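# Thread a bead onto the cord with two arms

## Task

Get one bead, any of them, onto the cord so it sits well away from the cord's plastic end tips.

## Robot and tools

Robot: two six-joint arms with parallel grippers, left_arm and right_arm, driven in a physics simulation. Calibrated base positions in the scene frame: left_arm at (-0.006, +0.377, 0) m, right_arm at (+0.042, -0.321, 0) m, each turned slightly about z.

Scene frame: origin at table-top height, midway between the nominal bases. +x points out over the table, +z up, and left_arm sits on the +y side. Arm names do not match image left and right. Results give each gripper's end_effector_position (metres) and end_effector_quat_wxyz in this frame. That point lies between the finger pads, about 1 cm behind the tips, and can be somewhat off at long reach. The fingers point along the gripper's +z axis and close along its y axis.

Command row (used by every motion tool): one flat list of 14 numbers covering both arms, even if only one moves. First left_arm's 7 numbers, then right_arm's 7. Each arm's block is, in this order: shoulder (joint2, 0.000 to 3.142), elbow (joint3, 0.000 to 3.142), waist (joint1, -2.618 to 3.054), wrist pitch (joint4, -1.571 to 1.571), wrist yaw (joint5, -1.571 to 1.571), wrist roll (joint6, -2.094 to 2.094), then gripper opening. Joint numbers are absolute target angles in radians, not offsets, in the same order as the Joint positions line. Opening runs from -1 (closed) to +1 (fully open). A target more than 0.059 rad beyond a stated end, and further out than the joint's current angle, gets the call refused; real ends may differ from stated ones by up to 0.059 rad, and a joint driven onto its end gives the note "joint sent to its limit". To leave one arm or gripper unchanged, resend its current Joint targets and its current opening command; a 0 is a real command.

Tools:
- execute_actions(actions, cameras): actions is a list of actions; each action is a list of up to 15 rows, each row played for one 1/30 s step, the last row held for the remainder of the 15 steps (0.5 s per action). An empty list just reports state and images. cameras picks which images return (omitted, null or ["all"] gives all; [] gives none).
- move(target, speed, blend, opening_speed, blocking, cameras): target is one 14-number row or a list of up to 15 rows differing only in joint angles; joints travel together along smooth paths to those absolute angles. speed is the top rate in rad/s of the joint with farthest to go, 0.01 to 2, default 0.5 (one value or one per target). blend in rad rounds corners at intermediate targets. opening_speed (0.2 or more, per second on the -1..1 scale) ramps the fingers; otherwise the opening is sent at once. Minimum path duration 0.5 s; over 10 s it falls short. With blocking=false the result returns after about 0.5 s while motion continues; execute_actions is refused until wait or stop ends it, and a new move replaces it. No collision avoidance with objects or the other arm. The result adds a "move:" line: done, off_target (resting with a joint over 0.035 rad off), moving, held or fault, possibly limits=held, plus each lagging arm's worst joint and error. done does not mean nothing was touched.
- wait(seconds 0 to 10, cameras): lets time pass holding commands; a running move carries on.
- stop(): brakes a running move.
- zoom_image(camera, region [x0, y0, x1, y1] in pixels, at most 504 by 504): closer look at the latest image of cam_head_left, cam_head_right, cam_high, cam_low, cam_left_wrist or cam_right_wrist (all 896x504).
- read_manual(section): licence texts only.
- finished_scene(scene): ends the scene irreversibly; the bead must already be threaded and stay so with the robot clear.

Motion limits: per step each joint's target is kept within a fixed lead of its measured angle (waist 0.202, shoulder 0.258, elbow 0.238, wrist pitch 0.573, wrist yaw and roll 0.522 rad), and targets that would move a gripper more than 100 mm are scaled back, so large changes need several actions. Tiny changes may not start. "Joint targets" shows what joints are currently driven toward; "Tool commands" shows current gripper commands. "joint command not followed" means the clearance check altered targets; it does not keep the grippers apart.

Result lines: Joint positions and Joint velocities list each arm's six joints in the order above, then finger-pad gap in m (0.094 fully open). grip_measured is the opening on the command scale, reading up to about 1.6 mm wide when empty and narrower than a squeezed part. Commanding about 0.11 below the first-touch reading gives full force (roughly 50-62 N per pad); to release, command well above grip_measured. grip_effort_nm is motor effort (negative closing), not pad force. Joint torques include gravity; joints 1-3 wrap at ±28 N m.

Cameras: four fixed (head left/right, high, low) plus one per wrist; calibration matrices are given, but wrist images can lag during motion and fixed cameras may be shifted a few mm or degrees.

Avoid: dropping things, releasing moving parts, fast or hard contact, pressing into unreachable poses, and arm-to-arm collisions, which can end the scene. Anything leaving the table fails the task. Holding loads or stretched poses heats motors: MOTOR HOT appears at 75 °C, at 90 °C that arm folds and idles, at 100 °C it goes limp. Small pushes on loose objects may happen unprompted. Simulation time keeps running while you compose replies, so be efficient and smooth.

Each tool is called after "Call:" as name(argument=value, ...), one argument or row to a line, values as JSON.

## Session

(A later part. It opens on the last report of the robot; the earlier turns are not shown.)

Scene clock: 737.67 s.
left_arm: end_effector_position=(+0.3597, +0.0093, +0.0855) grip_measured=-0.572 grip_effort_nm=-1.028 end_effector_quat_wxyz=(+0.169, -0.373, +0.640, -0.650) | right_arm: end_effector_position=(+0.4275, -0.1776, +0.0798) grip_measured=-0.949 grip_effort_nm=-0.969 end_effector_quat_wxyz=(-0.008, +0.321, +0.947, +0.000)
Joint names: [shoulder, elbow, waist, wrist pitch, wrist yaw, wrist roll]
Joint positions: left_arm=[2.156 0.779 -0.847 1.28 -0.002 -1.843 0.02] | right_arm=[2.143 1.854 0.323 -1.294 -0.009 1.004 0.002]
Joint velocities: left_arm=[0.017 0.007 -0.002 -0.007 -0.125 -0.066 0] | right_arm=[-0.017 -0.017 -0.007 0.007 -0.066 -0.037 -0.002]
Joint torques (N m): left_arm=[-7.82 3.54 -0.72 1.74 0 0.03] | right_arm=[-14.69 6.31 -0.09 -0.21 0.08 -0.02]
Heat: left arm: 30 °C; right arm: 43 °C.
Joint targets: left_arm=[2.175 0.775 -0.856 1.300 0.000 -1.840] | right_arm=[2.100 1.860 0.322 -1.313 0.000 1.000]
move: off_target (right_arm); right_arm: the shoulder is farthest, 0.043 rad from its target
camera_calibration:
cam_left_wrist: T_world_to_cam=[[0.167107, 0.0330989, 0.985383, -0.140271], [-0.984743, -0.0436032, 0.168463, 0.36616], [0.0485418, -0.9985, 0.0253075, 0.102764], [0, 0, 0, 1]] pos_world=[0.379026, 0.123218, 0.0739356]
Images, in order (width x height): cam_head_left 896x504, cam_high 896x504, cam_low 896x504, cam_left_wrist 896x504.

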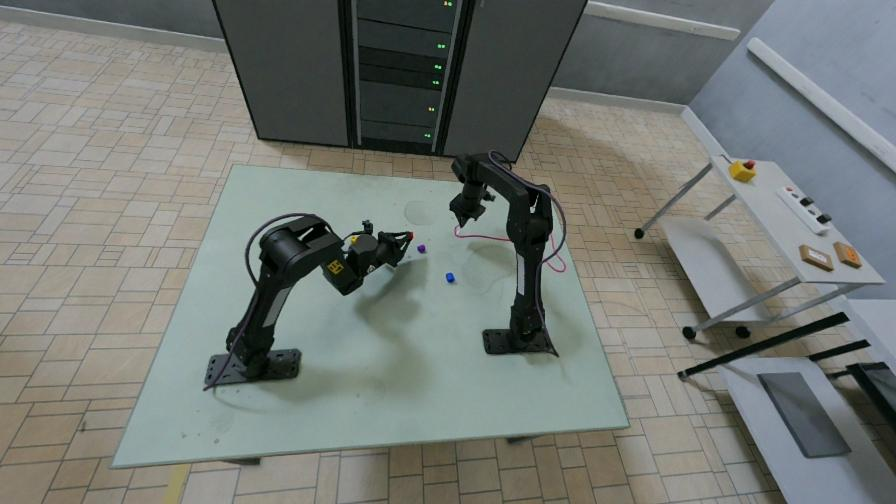

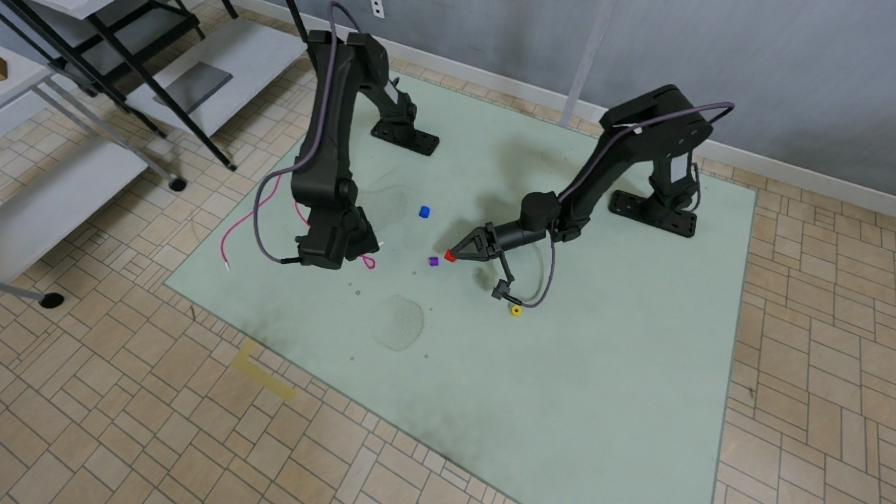

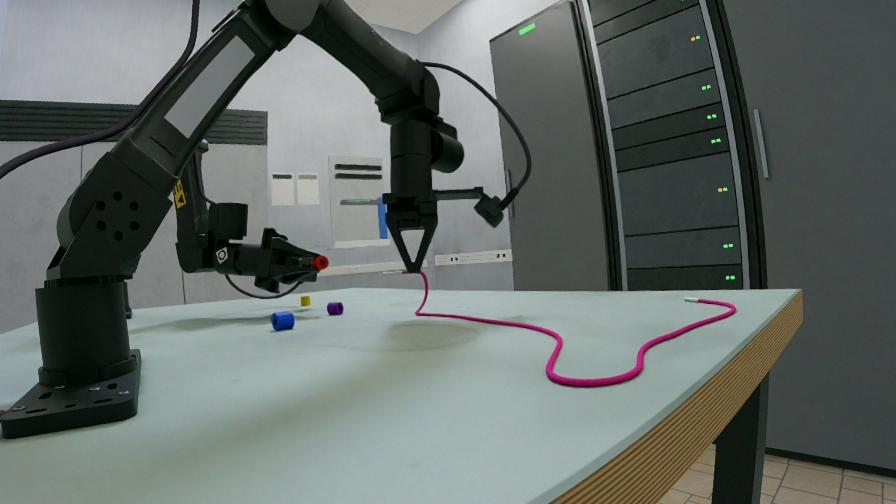

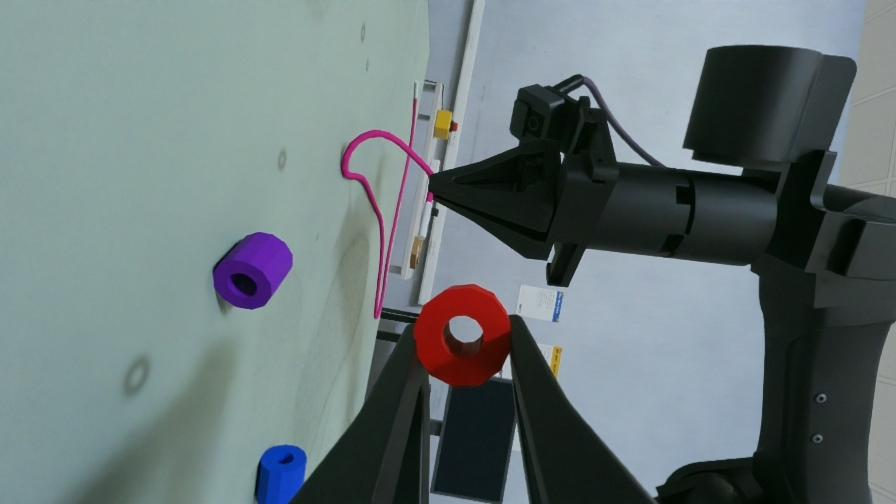

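Call:
zoom_image(
  camera="cam_left_wrist",
  region=[400, 270, 530, 400],
)

Call:
zoom_image(
  camera="cam_low",
  region=[250, 230, 450, 340],
)

Call:
zoom_image(
  camera="cam_left_wrist",
  region=[370, 130, 470, 230],
)

Scaled by 3.877 from the camera's 896x504 image, which has a finer 1280x720 frame.

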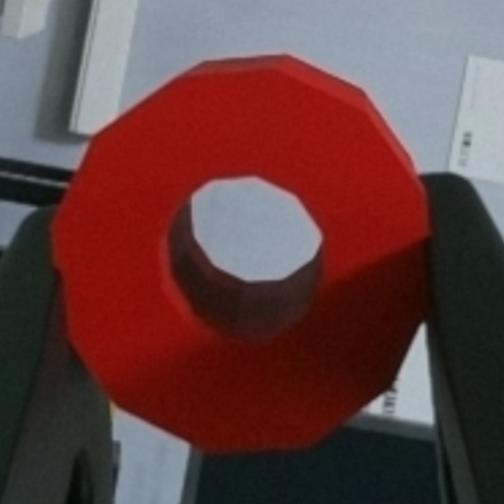

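Scaled by 2.520 from the camera's 896x504 image, which has a finer 1280x720 frame.

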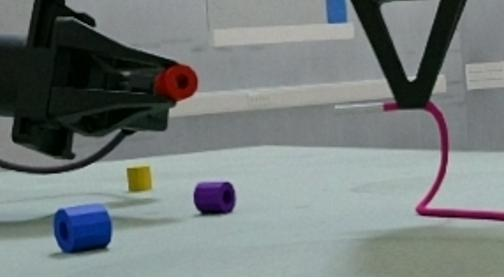

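Scaled by 5.040 from the camera's 896x504 image, which has a finer 1280x720 frame.

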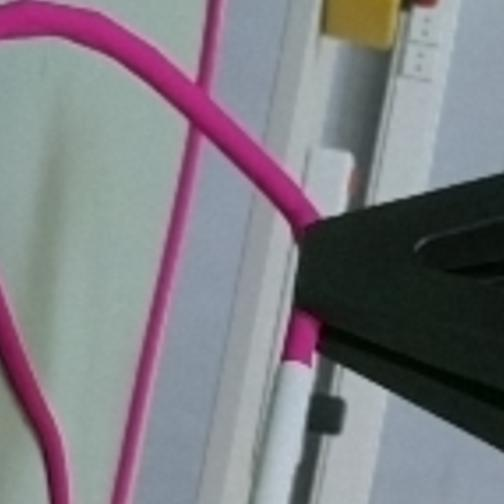

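Call:
move(
  target=[2.3405,1.161,-0.912,1.08,-0.136,-1.84,-0.66,2.12,1.919,0.394,-1.369,0,1.983,-0.95],
  speed=0.5,
)

Scene clock: 817.10 s.
left_arm: end_effector_position=(+0.4050, -0.0517, +0.0857) grip_measured=-0.572 grip_effort_nm=-1.028 end_effector_quat_wxyz=(+0.196, -0.391, +0.628, -0.644) | right_arm: end_effector_position=(+0.4136, -0.1550, +0.0868) grip_measured=-0.946 grip_effort_nm=-0.930 end_effector_quat_wxyz=(-0.010, +0.704, +0.710, -0.012)
Joint names: [shoulder, elbow, waist, wrist pitch, wrist yaw, wrist roll]
Joint positions: left_arm=[2.315 1.137 -0.903 1.083 -0.128 -1.844 0.02] | right_arm=[2.143 1.882 0.387 -1.339 -0.009 1.976 0.003]
Joint velocities: left_arm=[0.012 0.002 -0.007 0.051 0.051 0.007 0.001] | right_arm=[0.002 -0.017 -0.012 -0.007 -0.051 0.066 -0.002]
Joint torques (N m): left_arm=[-9.47 6.56 -0.72 1.56 -0.09 0.03] | right_arm=[-13.01 8.9 0.65 -0.34 0.07 0.06]
Heat: left arm: 32 °C; right arm: 44 °C.
Joint targets: left_arm=[2.341 1.161 -0.912 1.080 -0.136 -1.840] | right_arm=[2.120 1.919 0.394 -1.369 0.000 1.983]
move: off_target (right_arm); right_arm: the elbow is farthest, 0.037 rad from its target
camera_calibration:
cam_left_wrist: T_world_to_cam=[[0.15532, 0.0383934, 0.987118, -0.14113], [-0.980773, -0.113516, 0.158737, 0.403698], [0.118148, -0.992794, 0.0200239, 0.0122533], [0, 0, 0, 1]] pos_world=[0.416409, 0.0634097, 0.0749844]
cam_right_wrist: T_world_to_cam=[[-0.995235, 0.092449, 0.0310054, 0.425164], [0.0892695, 0.735912, 0.671167, 0.0440873], [0.0392315, 0.670736, -0.740658, 0.267917], [0, 0, 0, 1]] pos_world=[0.408692, -0.251452, 0.155663]

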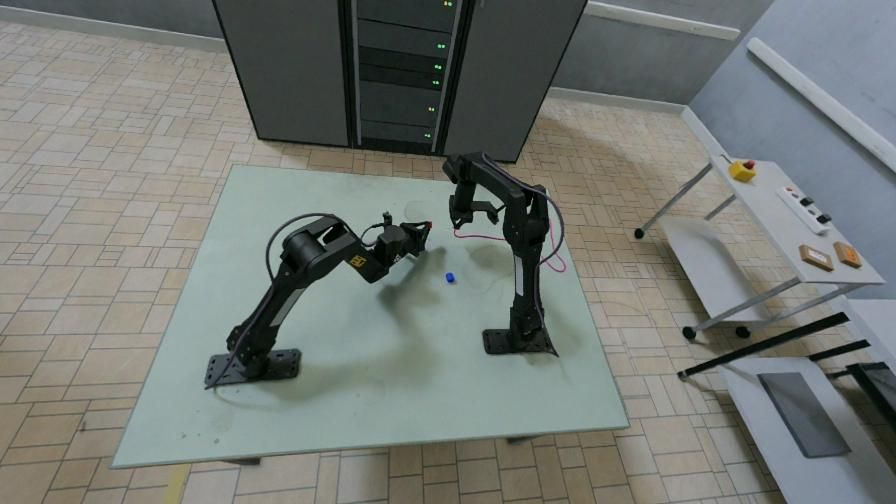

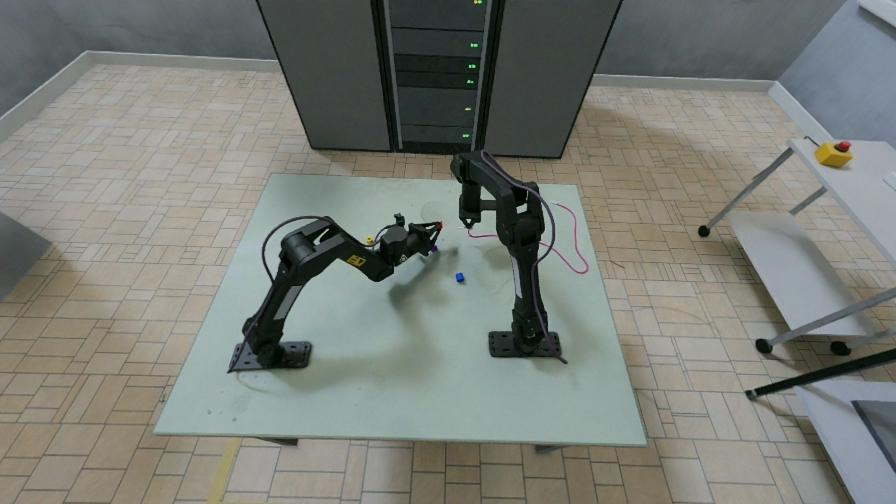

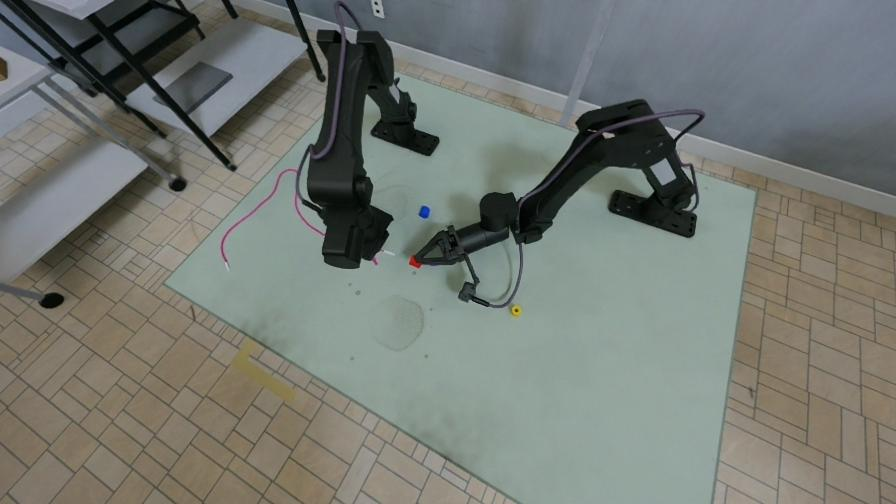

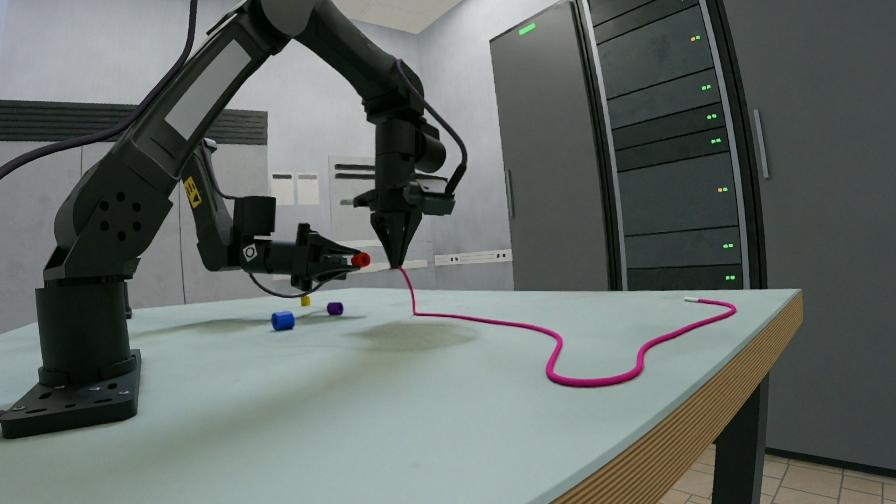

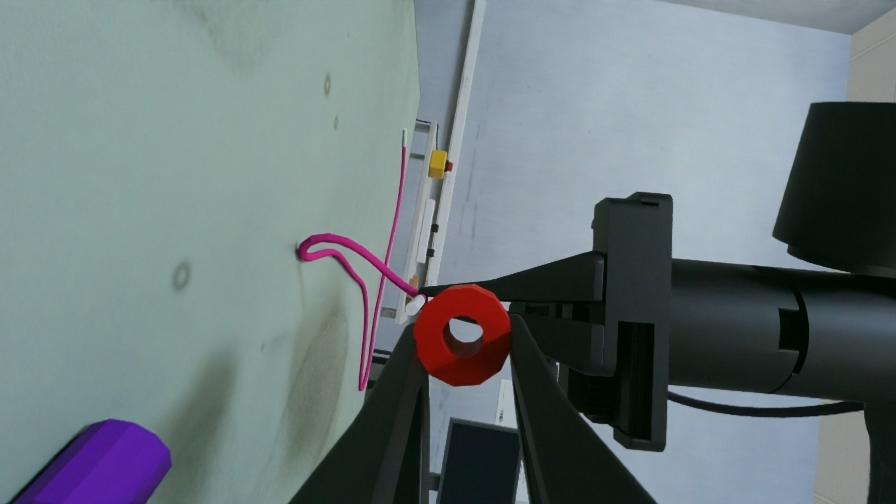

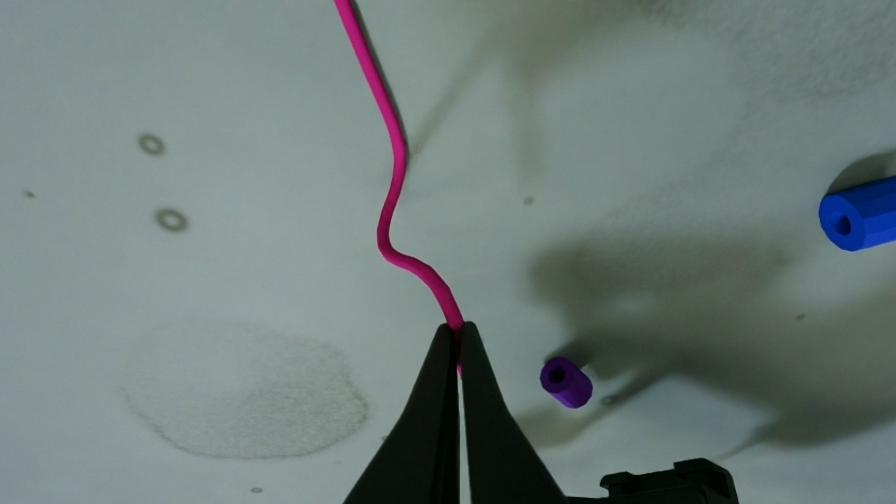

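Call:
zoom_image(
  camera="cam_left_wrist",
  region=[390, 260, 520, 390],
)

Call:
zoom_image(
  camera="cam_high",
  region=[340, 210, 460, 290],
)

Call:
zoom_image(
  camera="cam_low",
  region=[320, 210, 440, 300],
)

Call:
zoom_image(
  camera="cam_head_right",
  region=[420, 200, 500, 250],
)

Scaled by 3.877 from the camera's 896x504 image, which has a finer 1280x720 frame.

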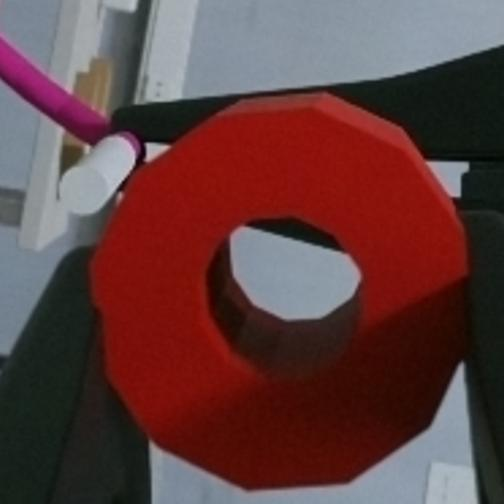

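Scaled by 4.200 from the camera's 896x504 image, which has a finer 1280x720 frame.

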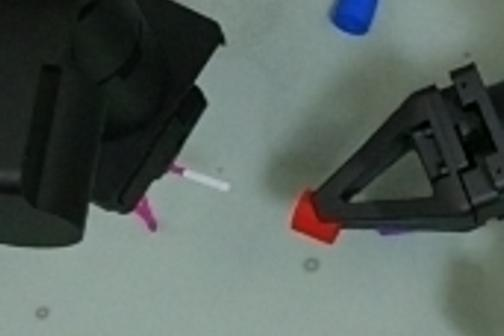

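Scaled by 4.200 from the camera's 896x504 image, which has a finer 1280x720 frame.

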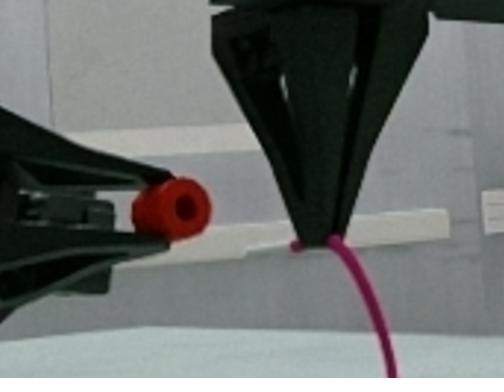

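Scaled by 6.300 from the camera's 896x504 image, which has a finer 1280x720 frame.

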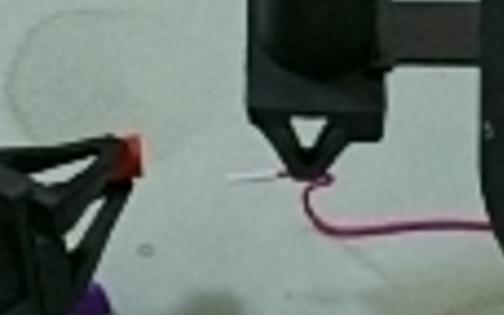

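Call:
move(
  target=[2.3405,1.161,-0.961,1.08,-0.255,-1.90,-0.66,2.13,2.025,0.394,-1.466,0,2.09,-0.95],
  speed=0.4,
  cameras=["cam_left_wrist","cam_high","cam_low"],
)

Call:
zoom_image(
  camera="cam_left_wrist",
  region=[390, 260, 520, 390],
)

Scene clock: 859.80 s.
left_arm: end_effector_position=(+0.3948, -0.0575, +0.0859) grip_measured=-0.572 grip_effort_nm=-1.038 end_effector_quat_wxyz=(+0.202, -0.425, +0.605, -0.642) | right_arm: end_effector_position=(+0.4158, -0.1541, +0.1142) grip_measured=-0.946 grip_effort_nm=-0.901 end_effector_quat_wxyz=(-0.007, +0.738, +0.674, -0.006)
Joint names: [shoulder, elbow, waist, wrist pitch, wrist yaw, wrist roll]
Joint positions: left_arm=[2.315 1.137 -0.958 1.082 -0.246 -1.903 0.02] | right_arm=[2.143 1.991 0.387 -1.435 -0.009 2.075 0.003]
Joint velocities: left_arm=[-0.002 -0.007 -0.002 -0.037 0.022 0.007 0] | right_arm=[0.002 -0.007 0.012 0.066 0.051 -0.095 0]
Joint torques (N m): left_arm=[-9.44 6.54 -0.29 1.54 -0.09 0.02] | right_arm=[-12.18 8.58 0.58 -0.35 0.08 0.07]
Heat: left arm: 32 °C; right arm: 43 °C.
Joint targets: left_arm=[2.341 1.161 -0.961 1.080 -0.255 -1.900] | right_arm=[2.130 2.025 0.394 -1.466 0.000 2.081]
joint sent to its limit (right arm) — the wrist roll, upper limit.
move: done
camera_calibration:
cam_left_wrist: T_world_to_cam=[[0.179623, 0.0870267, 0.979878, -0.145679], [-0.965788, -0.1738, 0.192476, 0.380693], [0.187054, -0.980928, 0.0528307, -0.0217135], [0, 0, 0, 1]] pos_world=[0.397898, 0.0575431, 0.0706206]
Images, in order (width x height): cam_high 896x504, cam_low 896x504, cam_left_wrist 896x504.

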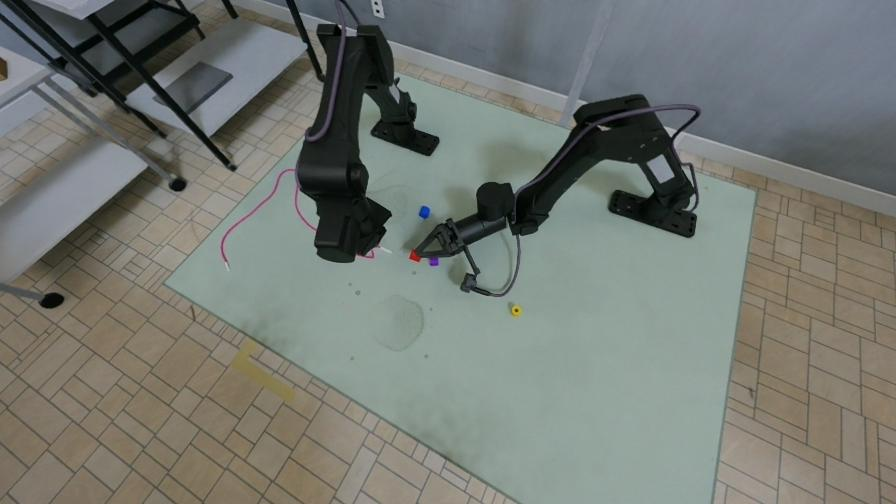

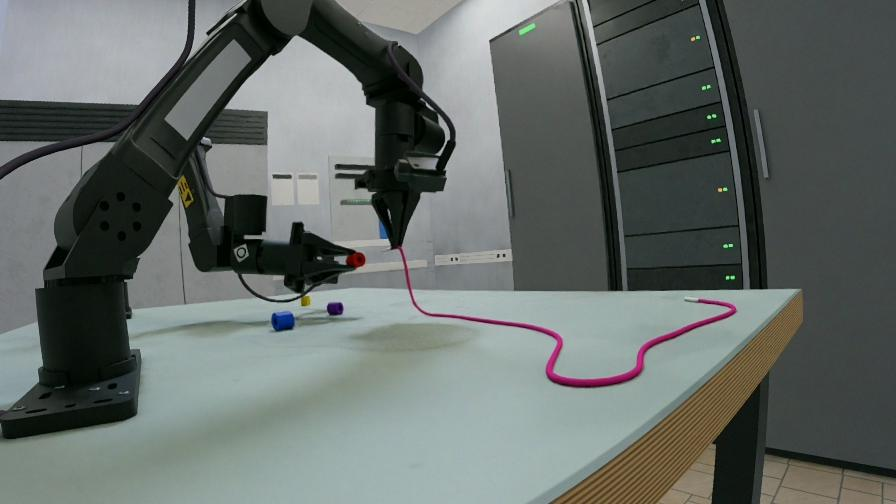

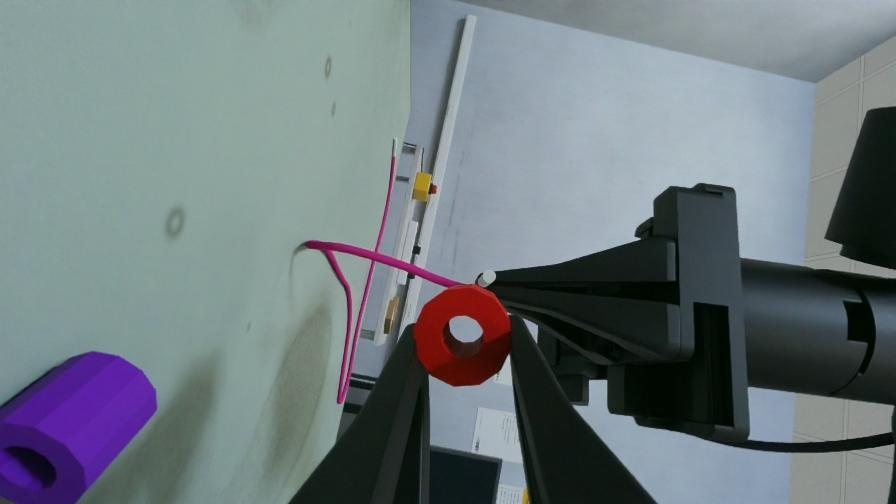

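Scaled by 3.877 from the camera's 896x504 image, which has a finer 1280x720 frame.

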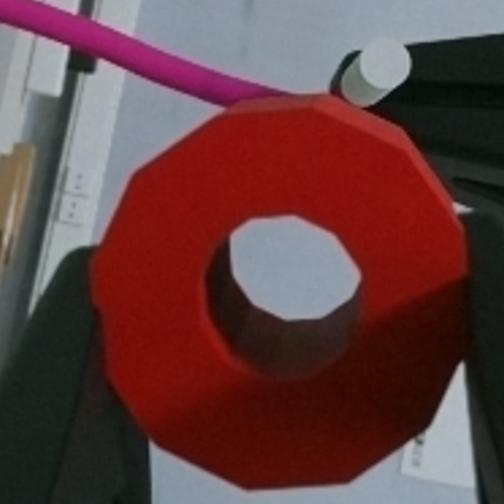

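Call:
move(
  target=[2.3405,1.161,-0.961,1.08,-0.255,-1.90,-0.66,2.1535,2.022,0.496,-1.439,0,2.08,-0.95],
  speed=0.15,
  cameras=["cam_left_wrist","cam_high","cam_low"],
)

Call:
zoom_image(
  camera="cam_left_wrist",
  region=[390, 260, 520, 390],
)

Call:
zoom_image(
  camera="cam_high",
  region=[360, 220, 460, 280],
)

Call:
zoom_image(
  camera="cam_low",
  region=[320, 220, 440, 290],
)

Scene clock: 887.87 s.
left_arm: end_effector_position=(+0.3951, -0.0572, +0.0859) grip_measured=-0.572 grip_effort_nm=-1.028 end_effector_quat_wxyz=(+0.202, -0.426, +0.604, -0.642) | right_arm: end_effector_position=(+0.3960, -0.1159, +0.1142) grip_measured=-0.949 grip_effort_nm=-0.969 end_effector_quat_wxyz=(-0.007, +0.702, +0.712, -0.007)
Joint names: [shoulder, elbow, waist, wrist pitch, wrist yaw, wrist roll]
Joint positions: left_arm=[2.315 1.137 -0.958 1.082 -0.249 -1.904 0.02] | right_arm=[2.143 1.991 0.492 -1.436 -0.009 2.076 0.002]
Joint velocities: left_arm=[-0.007 0.007 -0.012 -0.022 0.037 -0.037 -0.001] | right_arm=[0.012 0.002 -0.007 -0.037 -0.081 0.007 -0.002]
Joint torques (N m): left_arm=[-9.43 6.54 -0.28 1.54 -0.09 0.03] | right_arm=[-10.41 8.4 0.38 -0.04 0.06 0.05]
Heat: left arm: 32 °C; right arm: 42 °C.
Joint targets: left_arm=[2.341 1.161 -0.961 1.080 -0.255 -1.900] | right_arm=[2.153 2.022 0.496 -1.439 0.000 2.080]
move: done
camera_calibration:
cam_left_wrist: T_world_to_cam=[[0.179701, 0.0879063, 0.979786, -0.145734], [-0.965322, -0.175979, 0.192837, 0.380648], [0.189373, -0.980461, 0.0532344, -0.0223673], [0, 0, 0, 1]] pos_world=[0.397872, 0.0578665, 0.0705756]
Images, in order (width x height): cam_high 896x504, cam_low 896x504, cam_left_wrist 896x504.

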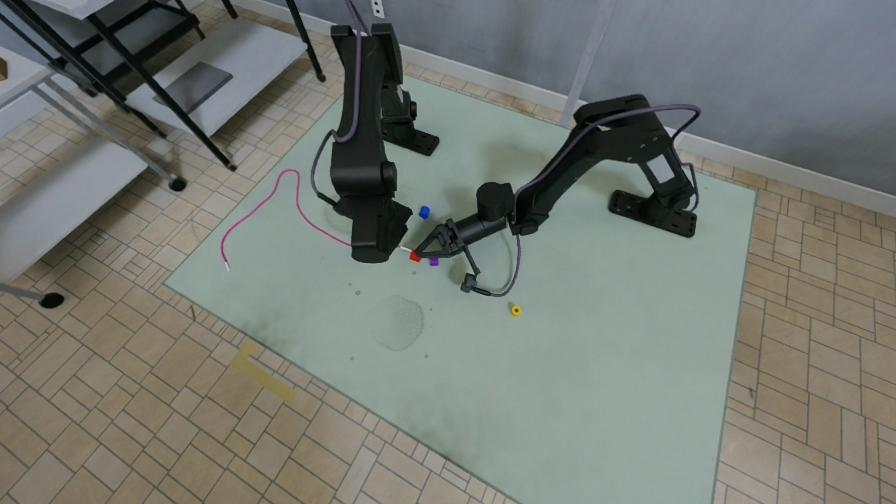

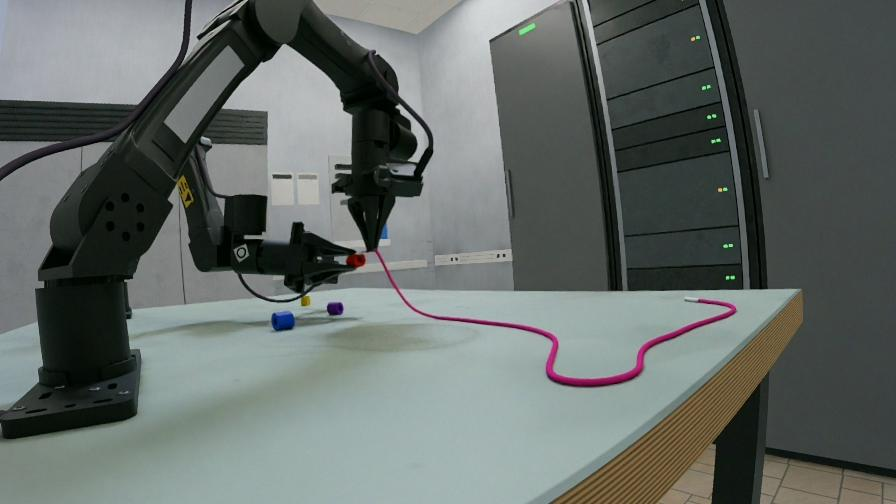

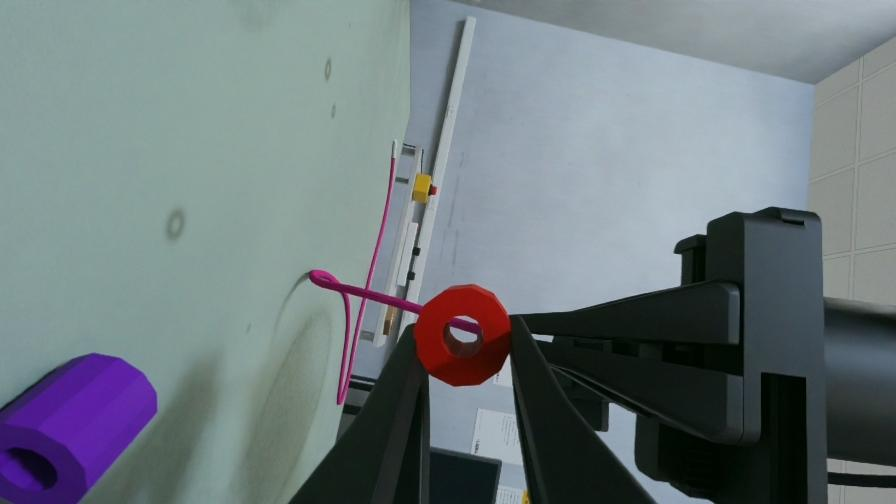

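Scaled by 3.877 from the camera's 896x504 image, which has a finer 1280x720 frame.

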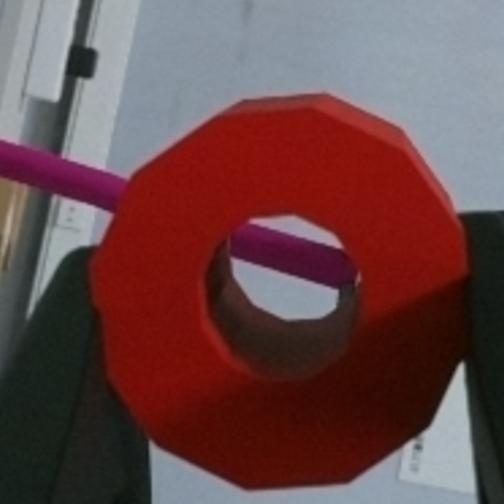

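Scaled by 5.040 from the camera's 896x504 image, which has a finer 1280x720 frame.

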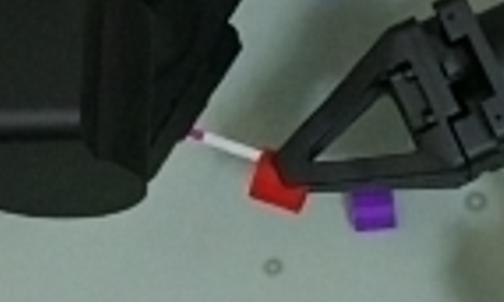

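Scaled by 4.200 from the camera's 896x504 image, which has a finer 1280x720 frame.

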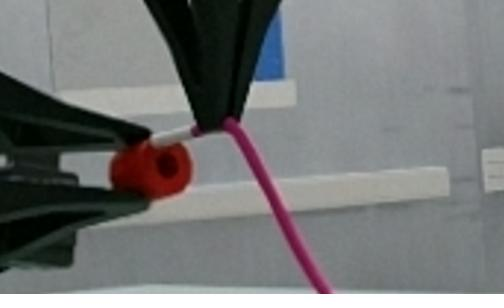

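Call:
move(
  target=[2.3405,1.161,-0.961,1.08,-0.255,-1.90,-0.66,2.1535,2.022,0.420,-1.439,0,2.08,-0.95],
  speed=0.3,
  cameras=[],
)

Call:
move(
  target=[2.3405,1.161,-0.961,1.08,-0.255,-1.90,-0.66,2.19,2.022,0.420,-1.439,0,2.08,-0.95],
  speed=0.3,
  cameras=["cam_left_wrist"],
)

Call:
zoom_image(
  camera="cam_left_wrist",
  region=[390, 260, 520, 390],
)

Scene clock: 901.40 s.
left_arm: end_effector_position=(+0.3951, -0.0572, +0.0859) grip_measured=-0.572 grip_effort_nm=-1.033 end_effector_quat_wxyz=(+0.202, -0.426, +0.604, -0.642) | right_arm: end_effector_position=(+0.4101, -0.1423, +0.1142) grip_measured=-0.949 grip_effort_nm=-0.969 end_effector_quat_wxyz=(-0.007, +0.728, +0.686, -0.007)
Joint names: [shoulder, elbow, waist, wrist pitch, wrist yaw, wrist roll]
Joint positions: left_arm=[2.315 1.137 -0.958 1.082 -0.249 -1.904 0.02] | right_arm=[2.143 1.991 0.419 -1.436 -0.009 2.076 0.002]
Joint velocities: left_arm=[0.002 0.002 -0.002 -0.037 0.051 -0.007 0] | right_arm=[-0.007 -0.002 0.007 0.007 0.022 -0.066 0]
Joint torques (N m): left_arm=[-9.44 6.53 -0.28 1.54 -0.09 0.03] | right_arm=[-10.4 8.39 -0.01 -0.06 0.06 0.03]
Heat: left arm: 32 °C; right arm: 41 °C.
Joint targets: left_arm=[2.341 1.161 -0.961 1.080 -0.255 -1.900] | right_arm=[2.153 2.022 0.420 -1.439 0.000 2.080]
move: done
No camera images: "cameras" was empty.

Scene clock: 902.17 s.
left_arm: end_effector_position=(+0.3951, -0.0572, +0.0859) grip_measured=-0.572 grip_effort_nm=-1.033 end_effector_quat_wxyz=(+0.202, -0.426, +0.604, -0.642) | right_arm: end_effector_position=(+0.4098, -0.1424, +0.1033) grip_measured=-0.948 grip_effort_nm=-0.950 end_effector_quat_wxyz=(-0.011, +0.728, +0.686, -0.020)
Joint names: [shoulder, elbow, waist, wrist pitch, wrist yaw, wrist roll]
Joint positions: left_arm=[2.315 1.137 -0.958 1.082 -0.249 -1.904 0.02] | right_arm=[2.171 1.991 0.419 -1.436 -0.009 2.076 0.002]
Joint velocities: left_arm=[0.002 -0.007 0.002 -0.007 0.022 -0.037 -0.001] | right_arm=[0.022 -0.007 -0.027 0.081 0.095 -0.051 -0.003]
Joint torques (N m): left_arm=[-9.43 6.54 -0.28 1.53 -0.09 0.03] | right_arm=[-9.95 8.28 0.13 -0.11 0.07 0.04]
Heat: left arm: 32 °C; right arm: 41 °C.
Joint targets: left_arm=[2.341 1.161 -0.961 1.080 -0.255 -1.900] | right_arm=[2.190 2.022 0.420 -1.439 0.000 2.080]
move: done
camera_calibration:
cam_left_wrist: T_world_to_cam=[[0.179701, 0.0879063, 0.979786, -0.145734], [-0.965322, -0.175979, 0.192837, 0.380648], [0.189373, -0.980461, 0.0532344, -0.0223673], [0, 0, 0, 1]] pos_world=[0.397872, 0.0578665, 0.0705756]
Images, in order (width x height): cam_left_wrist 896x504.

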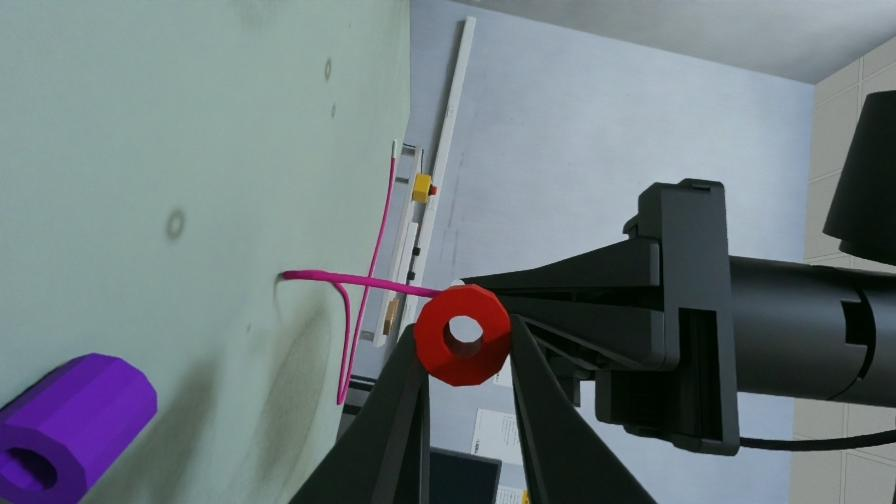

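Scaled by 3.877 from the camera's 896x504 image, which has a finer 1280x720 frame.

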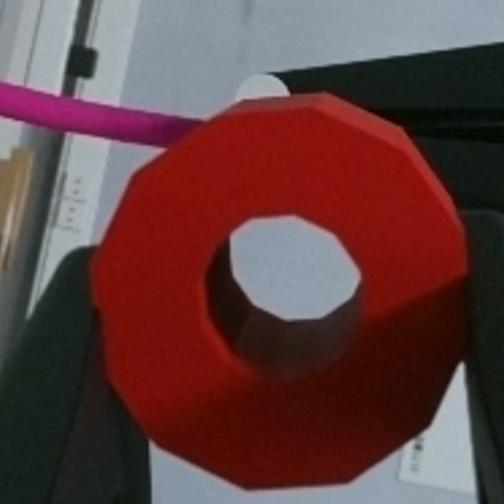

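Call:
move(
  target=[2.3405,1.161,-0.961,1.08,-0.255,-1.90,-0.66,2.19,2.022,0.475,-1.398,0,2.08,-0.95],
  speed=0.2,
  cameras=["cam_left_wrist","cam_high","cam_low"],
)

Call:
zoom_image(
  camera="cam_left_wrist",
  region=[390, 260, 520, 390],
)

Call:
zoom_image(
  camera="cam_high",
  region=[360, 220, 460, 280],
)

Call:
zoom_image(
  camera="cam_low",
  region=[320, 220, 440, 290],
)

Scene clock: 919.03 s.
left_arm: end_effector_position=(+0.3951, -0.0572, +0.0859) grip_measured=-0.572 grip_effort_nm=-1.028 end_effector_quat_wxyz=(+0.202, -0.426, +0.604, -0.642) | right_arm: end_effector_position=(+0.4060, -0.1191, +0.1031) grip_measured=-0.946 grip_effort_nm=-0.725 end_effector_quat_wxyz=(-0.006, +0.709, +0.705, -0.006)
Joint names: [shoulder, elbow, waist, wrist pitch, wrist yaw, wrist roll]
Joint positions: left_arm=[2.315 1.137 -0.958 1.082 -0.249 -1.904 0.02] | right_arm=[2.171 1.991 0.473 -1.406 -0.009 2.076 0.003]
Joint velocities: left_arm=[0.007 -0.012 -0.012 -0.022 0.007 -0.007 0.001] | right_arm=[0.007 -0.017 0.012 0.007 0.066 -0.081 0]
Joint torques (N m): left_arm=[-9.43 6.54 -0.28 1.54 -0.09 0.02] | right_arm=[-10.02 8.44 0.13 0.06 0.07 0.05]
Heat: left arm: 32 °C; right arm: 40 °C.
Joint targets: left_arm=[2.341 1.161 -0.961 1.080 -0.255 -1.900] | right_arm=[2.190 2.022 0.475 -1.398 0.000 2.080]
move: done
camera_calibration:
cam_left_wrist: T_world_to_cam=[[0.179701, 0.0879063, 0.979786, -0.145734], [-0.965322, -0.175979, 0.192837, 0.380648], [0.189373, -0.980461, 0.0532344, -0.0223673], [0, 0, 0, 1]] pos_world=[0.397872, 0.0578665, 0.0705756]
Images, in order (width x height): cam_high 896x504, cam_low 896x504, cam_left_wrist 896x504.

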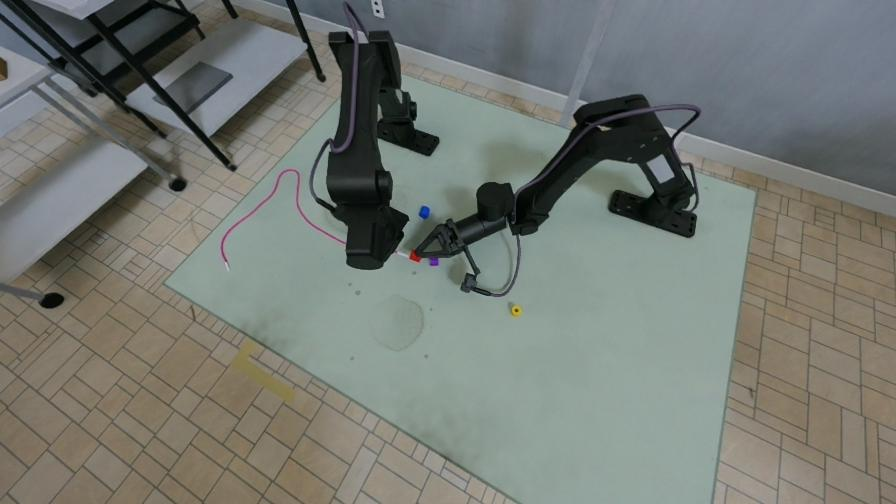

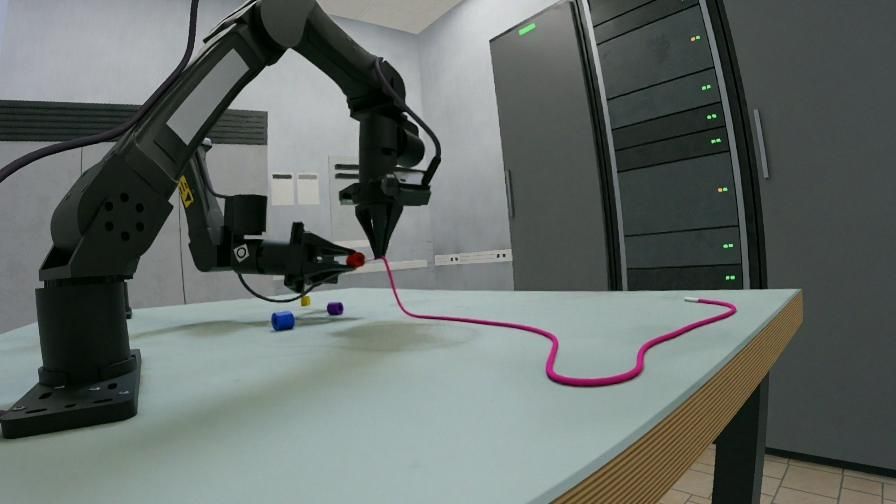

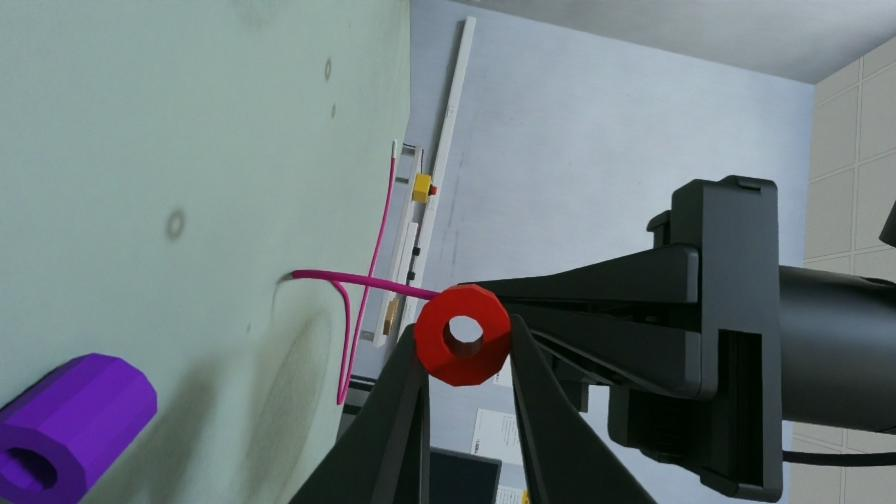

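Scaled by 3.877 from the camera's 896x504 image, which has a finer 1280x720 frame.

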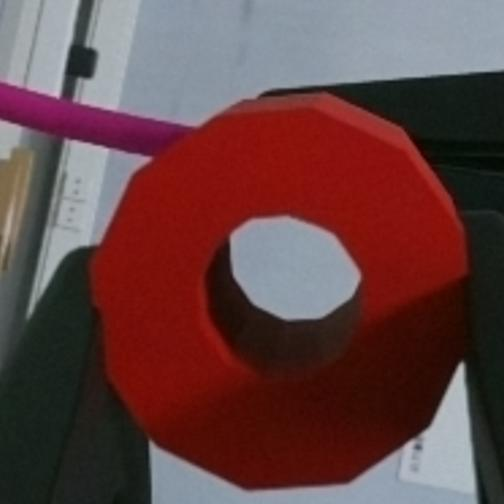

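Scaled by 5.040 from the camera's 896x504 image, which has a finer 1280x720 frame.

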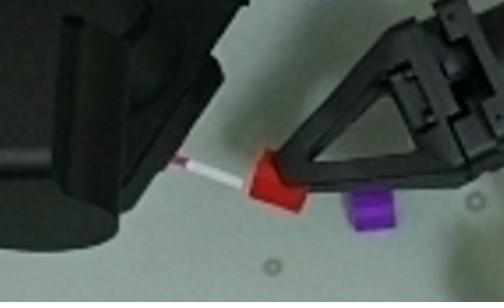

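Scaled by 4.200 from the camera's 896x504 image, which has a finer 1280x720 frame.

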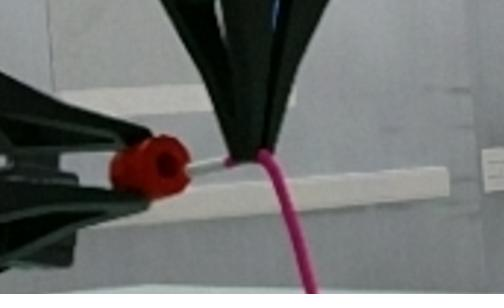

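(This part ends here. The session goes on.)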